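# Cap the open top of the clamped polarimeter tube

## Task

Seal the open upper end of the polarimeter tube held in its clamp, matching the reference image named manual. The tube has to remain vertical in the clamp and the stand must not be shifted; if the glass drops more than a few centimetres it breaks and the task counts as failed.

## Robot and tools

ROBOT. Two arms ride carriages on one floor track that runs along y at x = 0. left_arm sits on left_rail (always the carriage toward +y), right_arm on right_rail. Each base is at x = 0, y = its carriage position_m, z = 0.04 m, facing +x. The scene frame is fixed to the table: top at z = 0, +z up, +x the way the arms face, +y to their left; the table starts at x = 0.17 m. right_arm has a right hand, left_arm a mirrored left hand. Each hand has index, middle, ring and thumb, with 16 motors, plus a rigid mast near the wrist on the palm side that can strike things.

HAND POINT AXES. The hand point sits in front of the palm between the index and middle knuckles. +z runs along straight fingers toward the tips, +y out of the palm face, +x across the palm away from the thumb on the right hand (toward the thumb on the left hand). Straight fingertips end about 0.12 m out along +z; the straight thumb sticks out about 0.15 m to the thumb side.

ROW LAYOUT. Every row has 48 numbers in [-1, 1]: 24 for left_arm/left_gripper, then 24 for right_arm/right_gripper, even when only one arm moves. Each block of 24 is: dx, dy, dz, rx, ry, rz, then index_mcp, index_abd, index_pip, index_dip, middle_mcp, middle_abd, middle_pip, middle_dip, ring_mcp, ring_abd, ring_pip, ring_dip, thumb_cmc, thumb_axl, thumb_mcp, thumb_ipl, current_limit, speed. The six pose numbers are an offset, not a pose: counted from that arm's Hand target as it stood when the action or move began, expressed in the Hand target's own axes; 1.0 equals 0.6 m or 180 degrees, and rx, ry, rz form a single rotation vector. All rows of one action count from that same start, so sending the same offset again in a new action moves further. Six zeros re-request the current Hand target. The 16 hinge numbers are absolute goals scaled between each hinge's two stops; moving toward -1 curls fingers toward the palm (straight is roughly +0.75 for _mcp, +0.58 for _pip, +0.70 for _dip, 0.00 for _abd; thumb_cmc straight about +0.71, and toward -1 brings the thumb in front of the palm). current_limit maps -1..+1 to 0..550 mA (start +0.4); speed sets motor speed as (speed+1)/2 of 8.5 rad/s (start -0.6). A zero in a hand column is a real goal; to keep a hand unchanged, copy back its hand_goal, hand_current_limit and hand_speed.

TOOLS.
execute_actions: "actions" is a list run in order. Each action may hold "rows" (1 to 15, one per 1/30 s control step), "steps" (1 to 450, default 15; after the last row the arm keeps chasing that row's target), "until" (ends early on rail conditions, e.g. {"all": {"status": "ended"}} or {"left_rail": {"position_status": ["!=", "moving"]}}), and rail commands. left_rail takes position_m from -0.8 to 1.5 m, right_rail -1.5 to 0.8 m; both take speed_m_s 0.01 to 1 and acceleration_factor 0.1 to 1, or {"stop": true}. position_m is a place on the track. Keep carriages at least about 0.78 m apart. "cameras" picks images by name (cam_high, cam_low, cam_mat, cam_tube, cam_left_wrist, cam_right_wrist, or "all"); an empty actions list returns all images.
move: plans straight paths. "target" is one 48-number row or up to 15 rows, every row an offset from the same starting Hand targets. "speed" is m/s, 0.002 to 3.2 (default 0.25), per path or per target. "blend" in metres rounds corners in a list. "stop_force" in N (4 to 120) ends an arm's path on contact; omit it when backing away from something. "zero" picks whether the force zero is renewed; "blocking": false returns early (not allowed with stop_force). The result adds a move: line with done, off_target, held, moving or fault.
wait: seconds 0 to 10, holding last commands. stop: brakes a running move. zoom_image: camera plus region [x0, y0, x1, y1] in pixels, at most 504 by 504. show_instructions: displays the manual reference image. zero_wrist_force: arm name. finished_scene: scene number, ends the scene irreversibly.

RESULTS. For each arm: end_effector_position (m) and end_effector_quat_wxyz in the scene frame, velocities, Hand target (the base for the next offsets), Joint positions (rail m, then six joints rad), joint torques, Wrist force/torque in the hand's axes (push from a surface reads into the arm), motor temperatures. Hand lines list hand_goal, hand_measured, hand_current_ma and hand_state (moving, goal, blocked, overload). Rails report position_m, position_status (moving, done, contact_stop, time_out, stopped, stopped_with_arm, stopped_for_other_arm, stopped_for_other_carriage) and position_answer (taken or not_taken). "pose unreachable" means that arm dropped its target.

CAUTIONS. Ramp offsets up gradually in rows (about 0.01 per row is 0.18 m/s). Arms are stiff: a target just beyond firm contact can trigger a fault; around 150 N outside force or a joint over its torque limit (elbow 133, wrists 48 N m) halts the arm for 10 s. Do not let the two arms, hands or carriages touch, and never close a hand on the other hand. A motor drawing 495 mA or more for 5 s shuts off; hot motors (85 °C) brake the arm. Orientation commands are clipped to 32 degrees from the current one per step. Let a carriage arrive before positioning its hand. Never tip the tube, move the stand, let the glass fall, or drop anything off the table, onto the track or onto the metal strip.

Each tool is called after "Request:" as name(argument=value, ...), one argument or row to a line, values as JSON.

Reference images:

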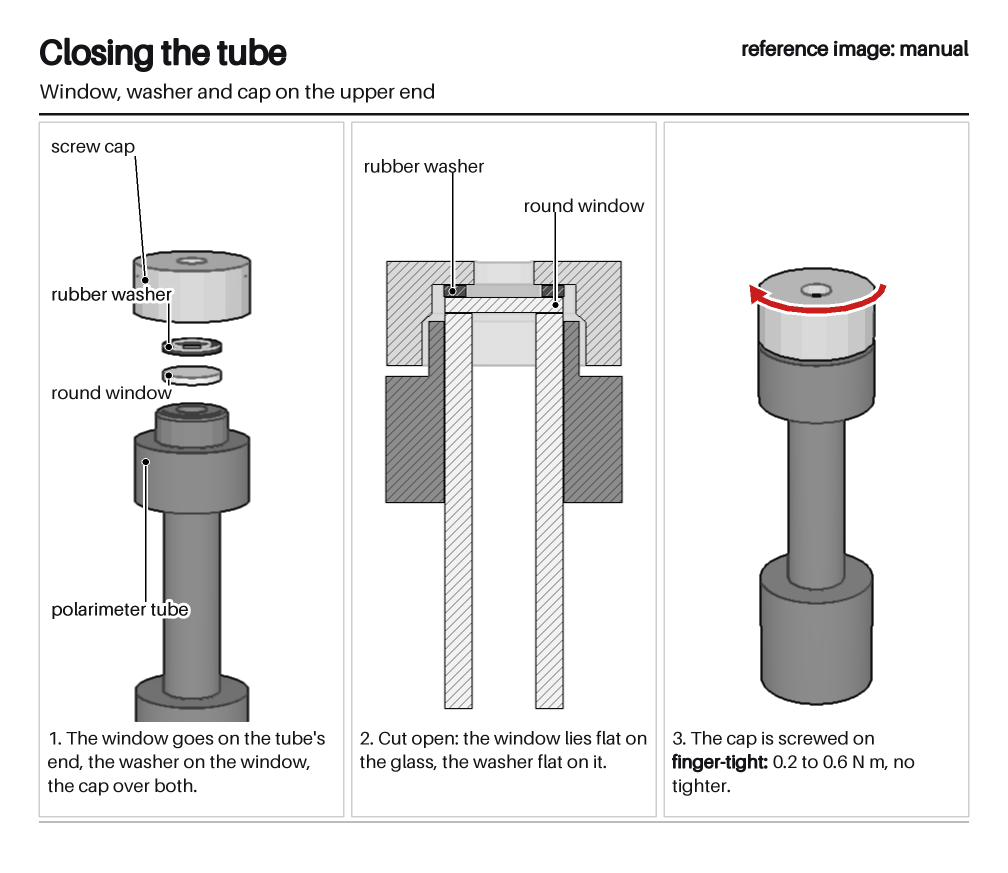

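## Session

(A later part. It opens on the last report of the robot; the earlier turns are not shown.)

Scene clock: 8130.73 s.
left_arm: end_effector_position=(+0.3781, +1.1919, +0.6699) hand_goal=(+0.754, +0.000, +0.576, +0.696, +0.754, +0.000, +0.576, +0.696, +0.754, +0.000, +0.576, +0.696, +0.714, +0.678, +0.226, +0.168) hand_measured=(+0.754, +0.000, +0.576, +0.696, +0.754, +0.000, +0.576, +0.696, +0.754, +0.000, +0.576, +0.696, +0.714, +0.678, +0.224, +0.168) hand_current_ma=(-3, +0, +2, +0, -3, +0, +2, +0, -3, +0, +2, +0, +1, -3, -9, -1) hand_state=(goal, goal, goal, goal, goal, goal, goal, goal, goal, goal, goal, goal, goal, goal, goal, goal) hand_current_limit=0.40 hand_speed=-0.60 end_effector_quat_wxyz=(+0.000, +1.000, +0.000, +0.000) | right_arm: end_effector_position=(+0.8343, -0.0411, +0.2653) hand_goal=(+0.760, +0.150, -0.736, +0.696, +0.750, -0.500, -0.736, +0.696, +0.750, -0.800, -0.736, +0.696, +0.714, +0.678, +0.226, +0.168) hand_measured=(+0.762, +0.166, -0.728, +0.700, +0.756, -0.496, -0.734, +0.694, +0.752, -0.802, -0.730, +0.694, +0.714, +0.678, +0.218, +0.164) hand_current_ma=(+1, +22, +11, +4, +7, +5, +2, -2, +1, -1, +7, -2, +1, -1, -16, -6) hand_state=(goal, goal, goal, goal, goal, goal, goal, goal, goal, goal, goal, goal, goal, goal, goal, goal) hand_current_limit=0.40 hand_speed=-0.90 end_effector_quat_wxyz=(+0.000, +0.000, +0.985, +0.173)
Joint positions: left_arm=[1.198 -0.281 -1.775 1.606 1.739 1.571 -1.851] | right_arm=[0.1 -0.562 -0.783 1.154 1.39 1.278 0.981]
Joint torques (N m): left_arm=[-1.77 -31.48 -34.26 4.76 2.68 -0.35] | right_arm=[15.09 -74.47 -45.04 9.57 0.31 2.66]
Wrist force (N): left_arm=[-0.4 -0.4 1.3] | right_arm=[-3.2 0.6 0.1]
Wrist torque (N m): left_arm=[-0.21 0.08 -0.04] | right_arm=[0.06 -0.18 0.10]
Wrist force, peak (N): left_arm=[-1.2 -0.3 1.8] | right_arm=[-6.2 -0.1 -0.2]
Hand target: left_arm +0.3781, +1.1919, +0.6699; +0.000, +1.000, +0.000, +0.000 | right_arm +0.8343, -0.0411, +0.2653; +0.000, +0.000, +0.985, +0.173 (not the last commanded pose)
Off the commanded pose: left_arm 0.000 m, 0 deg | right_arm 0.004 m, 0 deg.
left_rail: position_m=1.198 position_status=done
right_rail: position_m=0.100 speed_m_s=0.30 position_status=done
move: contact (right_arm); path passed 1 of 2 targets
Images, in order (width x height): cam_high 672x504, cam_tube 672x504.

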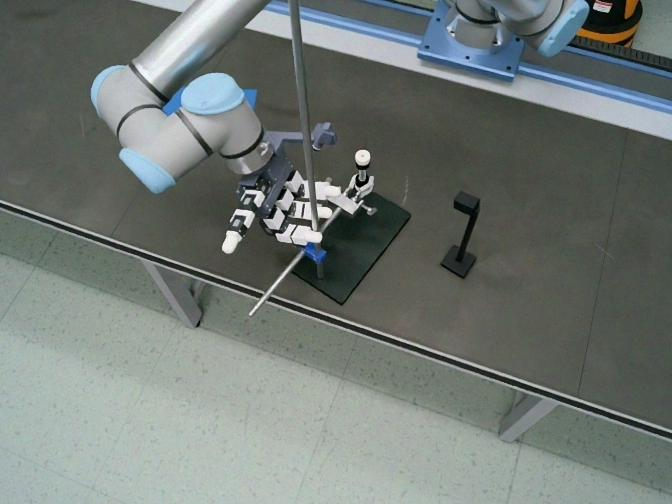

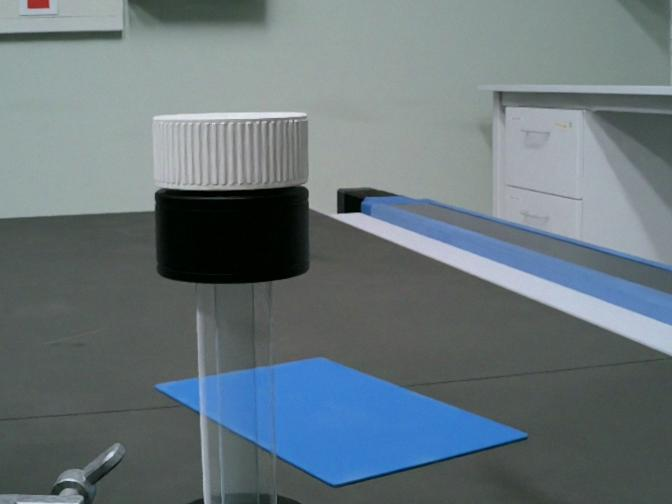

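Request:
move(
  target=[0,0,0,0,0,0,0.754,0,0.576,0.696,0.754,0,0.576,0.696,0.754,0,0.576,0.696,0.714,0.678,0.226,0.168,0.4,-0.6,0.0133,0,0,0,0,0,0.76,0.15,-0.737,0.696,0.75,-0.5,-0.737,0.696,0.75,-0.8,-0.737,0.696,0.714,0.678,0.226,0.168,0.4,-0.9],
  speed=0.006,
  stop_force=22,
  cameras=["cam_high","cam_tube"],
)

Request:
zoom_image(
  camera="cam_high",
  region=[260, 160, 460, 310],
)

Scene clock: 8138.50 s.
left_arm: end_effector_position=(+0.3781, +1.1919, +0.6699) hand_goal=(+0.754, +0.000, +0.576, +0.696, +0.754, +0.000, +0.576, +0.696, +0.754, +0.000, +0.576, +0.696, +0.714, +0.678, +0.226, +0.168) hand_measured=(+0.754, +0.000, +0.576, +0.696, +0.754, +0.000, +0.576, +0.696, +0.754, +0.000, +0.576, +0.696, +0.714, +0.678, +0.224, +0.168) hand_current_ma=(-3, +0, +2, +0, -3, +0, +2, +0, -3, +0, +2, +0, +1, -3, -9, -1) hand_state=(goal, goal, goal, goal, goal, goal, goal, goal, goal, goal, goal, goal, goal, goal, goal, goal) hand_current_limit=0.40 hand_speed=-0.60 end_effector_quat_wxyz=(+0.000, +1.000, +0.000, +0.000) | right_arm: end_effector_position=(+0.8263, -0.0411, +0.2652) hand_goal=(+0.760, +0.150, -0.736, +0.696, +0.750, -0.500, -0.736, +0.696, +0.750, -0.800, -0.736, +0.696, +0.714, +0.678, +0.226, +0.168) hand_measured=(+0.752, +0.218, -0.720, +0.700, +0.756, -0.496, -0.734, +0.694, +0.752, -0.802, -0.730, +0.694, +0.714, +0.678, +0.218, +0.164) hand_current_ma=(-11, +167, +29, +5, +7, +5, +2, -2, +1, -1, +7, -2, +1, -1, -16, -6) hand_state=(goal, blocked, goal, goal, goal, goal, goal, goal, goal, goal, goal, goal, goal, goal, goal, goal) hand_current_limit=0.40 hand_speed=-0.90 end_effector_quat_wxyz=(+0.000, +0.000, +0.985, +0.173)
Joint positions: left_arm=[1.198 -0.281 -1.775 1.606 1.739 1.571 -1.851] | right_arm=[0.1 -0.567 -0.795 1.177 1.381 1.279 0.976]
Joint torques (N m): left_arm=[-1.94 -30.74 -34.42 4.73 2.61 -0.24] | right_arm=[-17.43 -100.45 -30.85 4.97 1.01 -2.71]
Wrist force (N): left_arm=[-0.4 0.3 1.4] | right_arm=[-12.1 -0.9 -2.0]
Wrist torque (N m): left_arm=[-0.12 0.09 -0.05] | right_arm=[0.18 -0.49 0.04]
Wrist force, peak (N): left_arm=[-0.9 0.0 2.1] | right_arm=[-21.5 -3.5 -3.6]
Hand target: left_arm +0.3781, +1.1919, +0.6699; +0.000, +1.000, +0.000, +0.000 | right_arm +0.8263, -0.0411, +0.2653; +0.000, +0.000, +0.985, +0.173
Off the commanded pose: left_arm 0.000 m, 0 deg | right_arm 0.000 m, 0 deg.
left_rail: position_m=1.198 position_status=done
right_rail: position_m=0.100 speed_m_s=0.30 position_status=done
move: done
Images, in order (width x height): cam_high 672x504, cam_tube 672x504.

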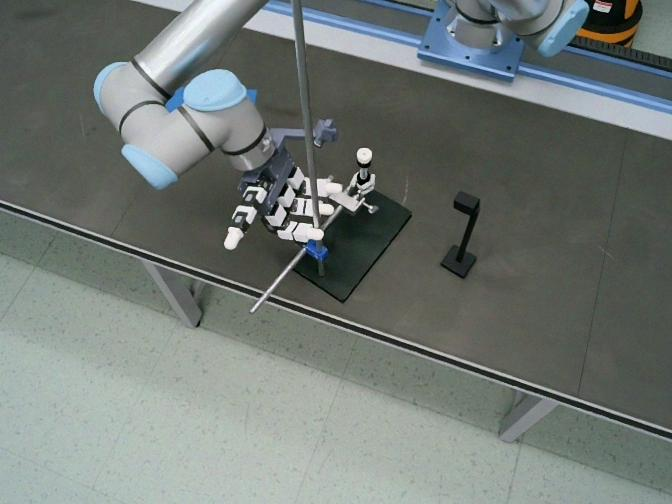

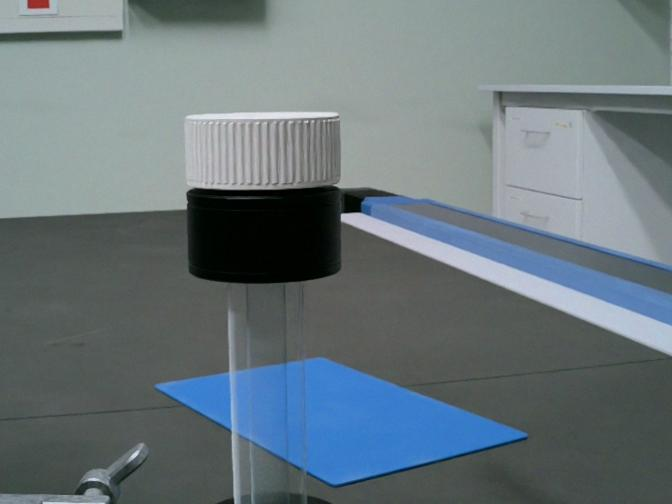

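Scaled by 2.520 from the camera's 672x504 image, which has a finer 960x720 frame.

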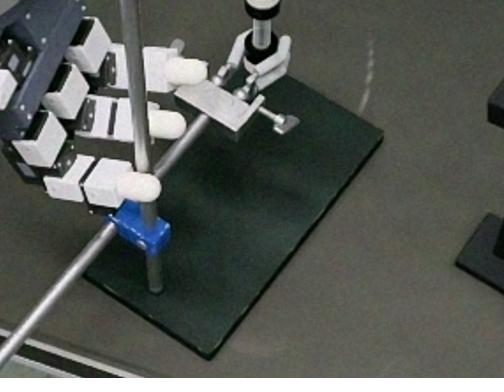

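Request:
move(
  target=[0,0,0,0,0,0,0.754,0,0.576,0.696,0.754,0,0.576,0.696,0.754,0,0.576,0.696,0.714,0.678,0.226,0.168,0.4,-0.6,0.0117,0,0,0,0,0,0.76,0.15,-0.737,0.696,0.75,-0.5,-0.737,0.696,0.75,-0.8,-0.737,0.696,0.714,0.678,0.226,0.168,0.4,-0.9],
  speed=0.006,
  stop_force=22,
  cameras=["cam_high","cam_tube"],
)

Request:
zoom_image(
  camera="cam_high",
  region=[260, 160, 460, 310],
)

Scene clock: 8145.77 s.
left_arm: end_effector_position=(+0.3781, +1.1919, +0.6699) hand_goal=(+0.754, +0.000, +0.576, +0.696, +0.754, +0.000, +0.576, +0.696, +0.754, +0.000, +0.576, +0.696, +0.714, +0.678, +0.226, +0.168) hand_measured=(+0.754, +0.000, +0.576, +0.696, +0.754, +0.000, +0.576, +0.696, +0.754, +0.000, +0.576, +0.696, +0.714, +0.678, +0.224, +0.168) hand_current_ma=(-3, +0, +2, +0, -3, +0, +2, +0, -3, +0, +2, +0, +1, -3, -9, -1) hand_state=(goal, goal, goal, goal, goal, goal, goal, goal, goal, goal, goal, goal, goal, goal, goal, goal) hand_current_limit=0.40 hand_speed=-0.60 end_effector_quat_wxyz=(+0.000, +1.000, +0.000, +0.000) | right_arm: end_effector_position=(+0.8193, -0.0411, +0.2653) hand_goal=(+0.760, +0.150, -0.736, +0.696, +0.750, -0.500, -0.736, +0.696, +0.750, -0.800, -0.736, +0.696, +0.714, +0.678, +0.226, +0.168) hand_measured=(+0.750, +0.220, -0.716, +0.702, +0.756, -0.496, -0.734, +0.694, +0.752, -0.802, -0.730, +0.694, +0.714, +0.678, +0.218, +0.164) hand_current_ma=(-16, +172, +37, +8, +7, +5, +2, -2, +1, -1, +7, -2, +1, -1, -16, -6) hand_state=(goal, blocked, goal, goal, goal, goal, goal, goal, goal, goal, goal, goal, goal, goal, goal, goal) hand_current_limit=0.40 hand_speed=-0.90 end_effector_quat_wxyz=(+0.000, +0.000, +0.985, +0.173)
Joint positions: left_arm=[1.198 -0.281 -1.775 1.606 1.739 1.571 -1.851] | right_arm=[0.1 -0.571 -0.806 1.197 1.373 1.28 0.971]
Joint torques (N m): left_arm=[-0.36 -30.71 -34.27 4.68 2.76 -0.26] | right_arm=[-18.03 -98.47 -21.89 3.49 2.82 -4.68]
Wrist force (N): left_arm=[-0.2 0.4 1.8] | right_arm=[-14.3 -1.5 -2.4]
Wrist torque (N m): left_arm=[-0.12 0.07 -0.05] | right_arm=[0.14 -0.57 0.01]
Wrist force, peak (N): left_arm=[-1.0 0.3 2.0] | right_arm=[-21.5 -2.4 -3.4]
Hand target: left_arm +0.3781, +1.1919, +0.6699; +0.000, +1.000, +0.000, +0.000 | right_arm +0.8193, -0.0411, +0.2653; +0.000, +0.000, +0.985, +0.173
Off the commanded pose: left_arm 0.000 m, 0 deg | right_arm 0.000 m, 0 deg.
left_rail: position_m=1.198 position_status=done
right_rail: position_m=0.100 speed_m_s=0.30 position_status=done
move: done
Images, in order (width x height): cam_high 672x504, cam_tube 672x504.

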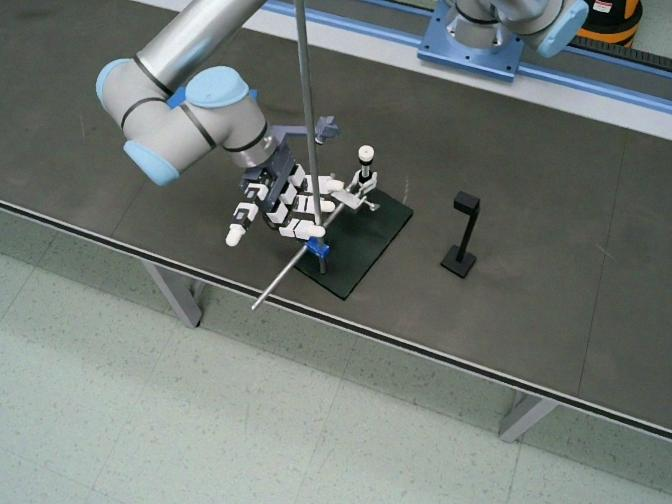

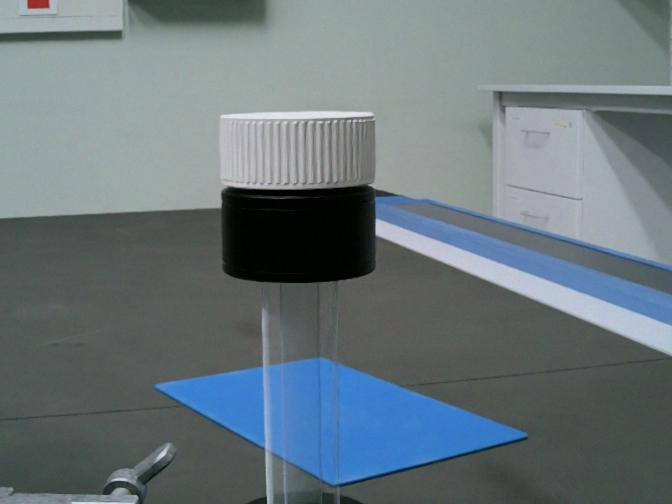

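Scaled by 2.520 from the camera's 672x504 image, which has a finer 960x720 frame.

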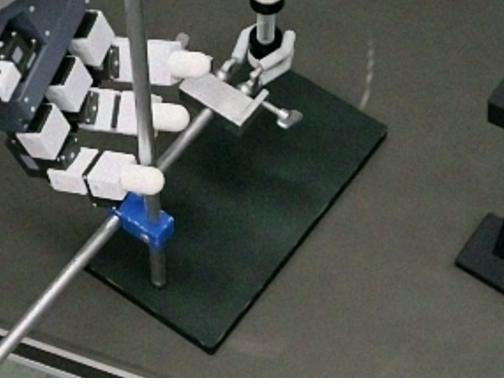

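Request:
move(
  target=[
    [0,0,0,0,0,0,0.754,0,0.576,0.696,0.754,0,0.576,0.696,0.754,0,0.576,0.696,0.714,0.678,0.226,0.168,0.4,-0.6,-0.0083,0,0,0,0,0,0.76,0.15,-0.737,0.696,0.75,-0.5,-0.737,0.696,0.75,-0.8,-0.737,0.696,0.714,0.678,0.226,0.168,0.4,-0.9],
    [0,0,0,0,0,0,0.754,0,0.576,0.696,0.754,0,0.576,0.696,0.754,0,0.576,0.696,0.714,0.678,0.226,0.168,0.4,-0.6,-0.0083,-0.2349,-0.0855,0,0,0,0.76,0.15,-0.737,0.696,0.75,-0.5,-0.737,0.696,0.75,-0.8,-0.737,0.696,0.714,0.678,0.226,0.168,0.4,-0.9],
    [0,0,0,0,0,0,0.754,0,0.576,0.696,0.754,0,0.576,0.696,0.754,0,0.576,0.696,0.714,0.678,0.226,0.168,0.4,-0.6,0.5,-0.121,-0.3988,0,0,0,0.76,0.15,-0.737,0.696,0.75,-0.5,-0.737,0.696,0.75,-0.8,-0.737,0.696,0.714,0.678,0.226,0.168,0.4,-0.9],
  ],
  speed=[0.008,0.06,0.15],
  blend=[0,0.02,0],
  cameras=["cam_high","cam_tube"],
)

Request:
zoom_image(
  camera="cam_high",
  region=[240, 130, 440, 330],
)

Request:
zoom_image(
  camera="cam_tube",
  region=[200, 60, 400, 300],
)

Request:
zoom_image(
  camera="cam_high",
  region=[350, 136, 380, 166],
)

Scene clock: 8166.00 s.
left_arm: end_effector_position=(+0.3781, +1.1919, +0.6699) hand_goal=(+0.754, +0.000, +0.576, +0.696, +0.754, +0.000, +0.576, +0.696, +0.754, +0.000, +0.576, +0.696, +0.714, +0.678, +0.226, +0.168) hand_measured=(+0.754, +0.000, +0.576, +0.696, +0.754, +0.000, +0.576, +0.696, +0.754, +0.000, +0.576, +0.696, +0.714, +0.678, +0.224, +0.168) hand_current_ma=(-3, +0, +2, +0, -3, +0, +2, +0, -3, +0, +2, +0, +1, -3, -9, -1) hand_state=(goal, goal, goal, goal, goal, goal, goal, goal, goal, goal, goal, goal, goal, goal, goal, goal) hand_current_limit=0.40 hand_speed=-0.60 end_effector_quat_wxyz=(+0.000, +1.000, +0.000, +0.000) | right_arm: end_effector_position=(+0.5194, -0.1908, +0.4654) hand_goal=(+0.760, +0.150, -0.736, +0.696, +0.750, -0.500, -0.736, +0.696, +0.750, -0.800, -0.736, +0.696, +0.714, +0.678, +0.226, +0.168) hand_measured=(+0.762, +0.154, -0.728, +0.700, +0.756, -0.496, -0.734, +0.694, +0.752, -0.802, -0.730, +0.694, +0.714, +0.678, +0.218, +0.164) hand_current_ma=(+2, +3, +11, +4, +7, +5, +2, -2, +1, -1, +7, -2, +1, -1, -16, -6) hand_state=(goal, goal, goal, goal, goal, goal, goal, goal, goal, goal, goal, goal, goal, goal, goal, goal) hand_current_limit=0.40 hand_speed=-0.90 end_effector_quat_wxyz=(+0.000, +0.000, +0.985, +0.173)
Joint positions: left_arm=[1.198 -0.281 -1.775 1.606 1.739 1.571 -1.851] | right_arm=[0.1 -1.003 -1.209 1.494 1.583 1.386 0.54]
Joint torques (N m): left_arm=[-1.25 -31.23 -34.06 4.81 2.79 -0.35] | right_arm=[-16.25 -72.18 -30.22 8.92 2.16 -3.54]
Wrist force (N): left_arm=[-0.6 0.0 1.6] | right_arm=[0.0 0.3 0.3]
Wrist torque (N m): left_arm=[-0.17 0.12 -0.07] | right_arm=[0.10 0.00 0.11]
Wrist force, peak (N): left_arm=[-0.8 -0.5 2.1] | right_arm=[-14.8 -1.1 -2.4]
Hand target: left_arm +0.3781, +1.1919, +0.6699; +0.000, +1.000, +0.000, +0.000 | right_arm +0.5193, -0.1908, +0.4655; +0.000, +0.000, +0.985, +0.173
Off the commanded pose: left_arm 0.000 m, 0 deg | right_arm 0.000 m, 0 deg.
left_rail: position_m=1.198 position_status=done
right_rail: position_m=0.100 speed_m_s=0.30 position_status=done
move: done
Images, in order (width x height): cam_high 672x504, cam_tube 672x504.

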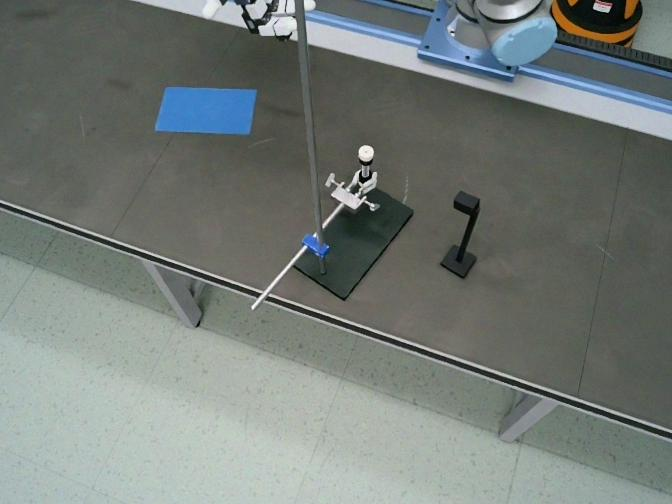

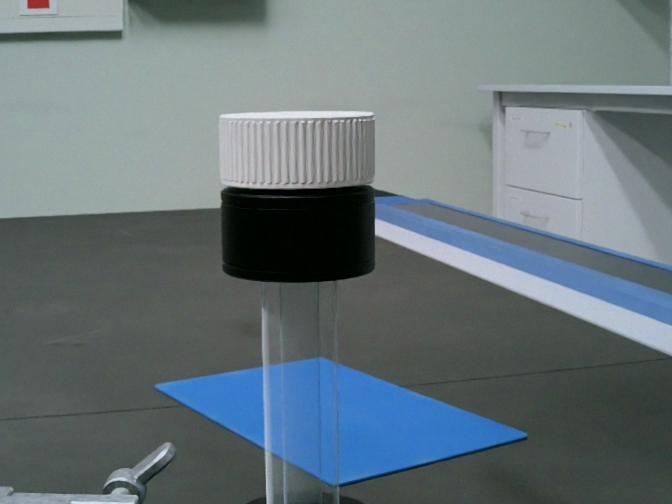

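Scaled by 2.520 from the camera's 672x504 image, which has a finer 960x720 frame.

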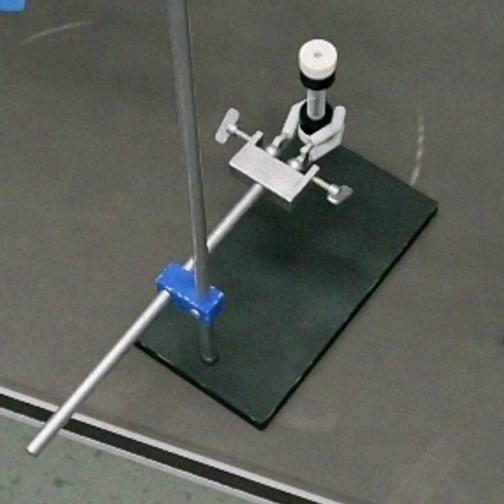

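Scaled by 2.100 from the camera's 672x504 image, which has a finer 960x720 frame.

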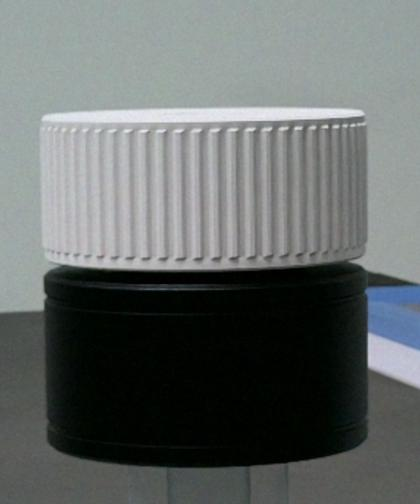

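Scaled by 16.800 from the camera's 672x504 image, which has a finer 960x720 frame.

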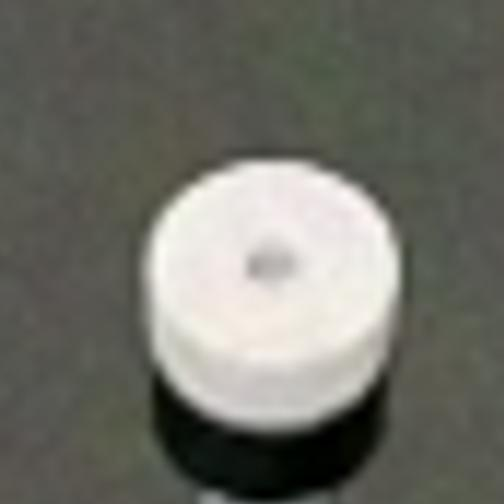

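Request:
finished_scene(
  scene=1,
)

The scene is finished: the task was done.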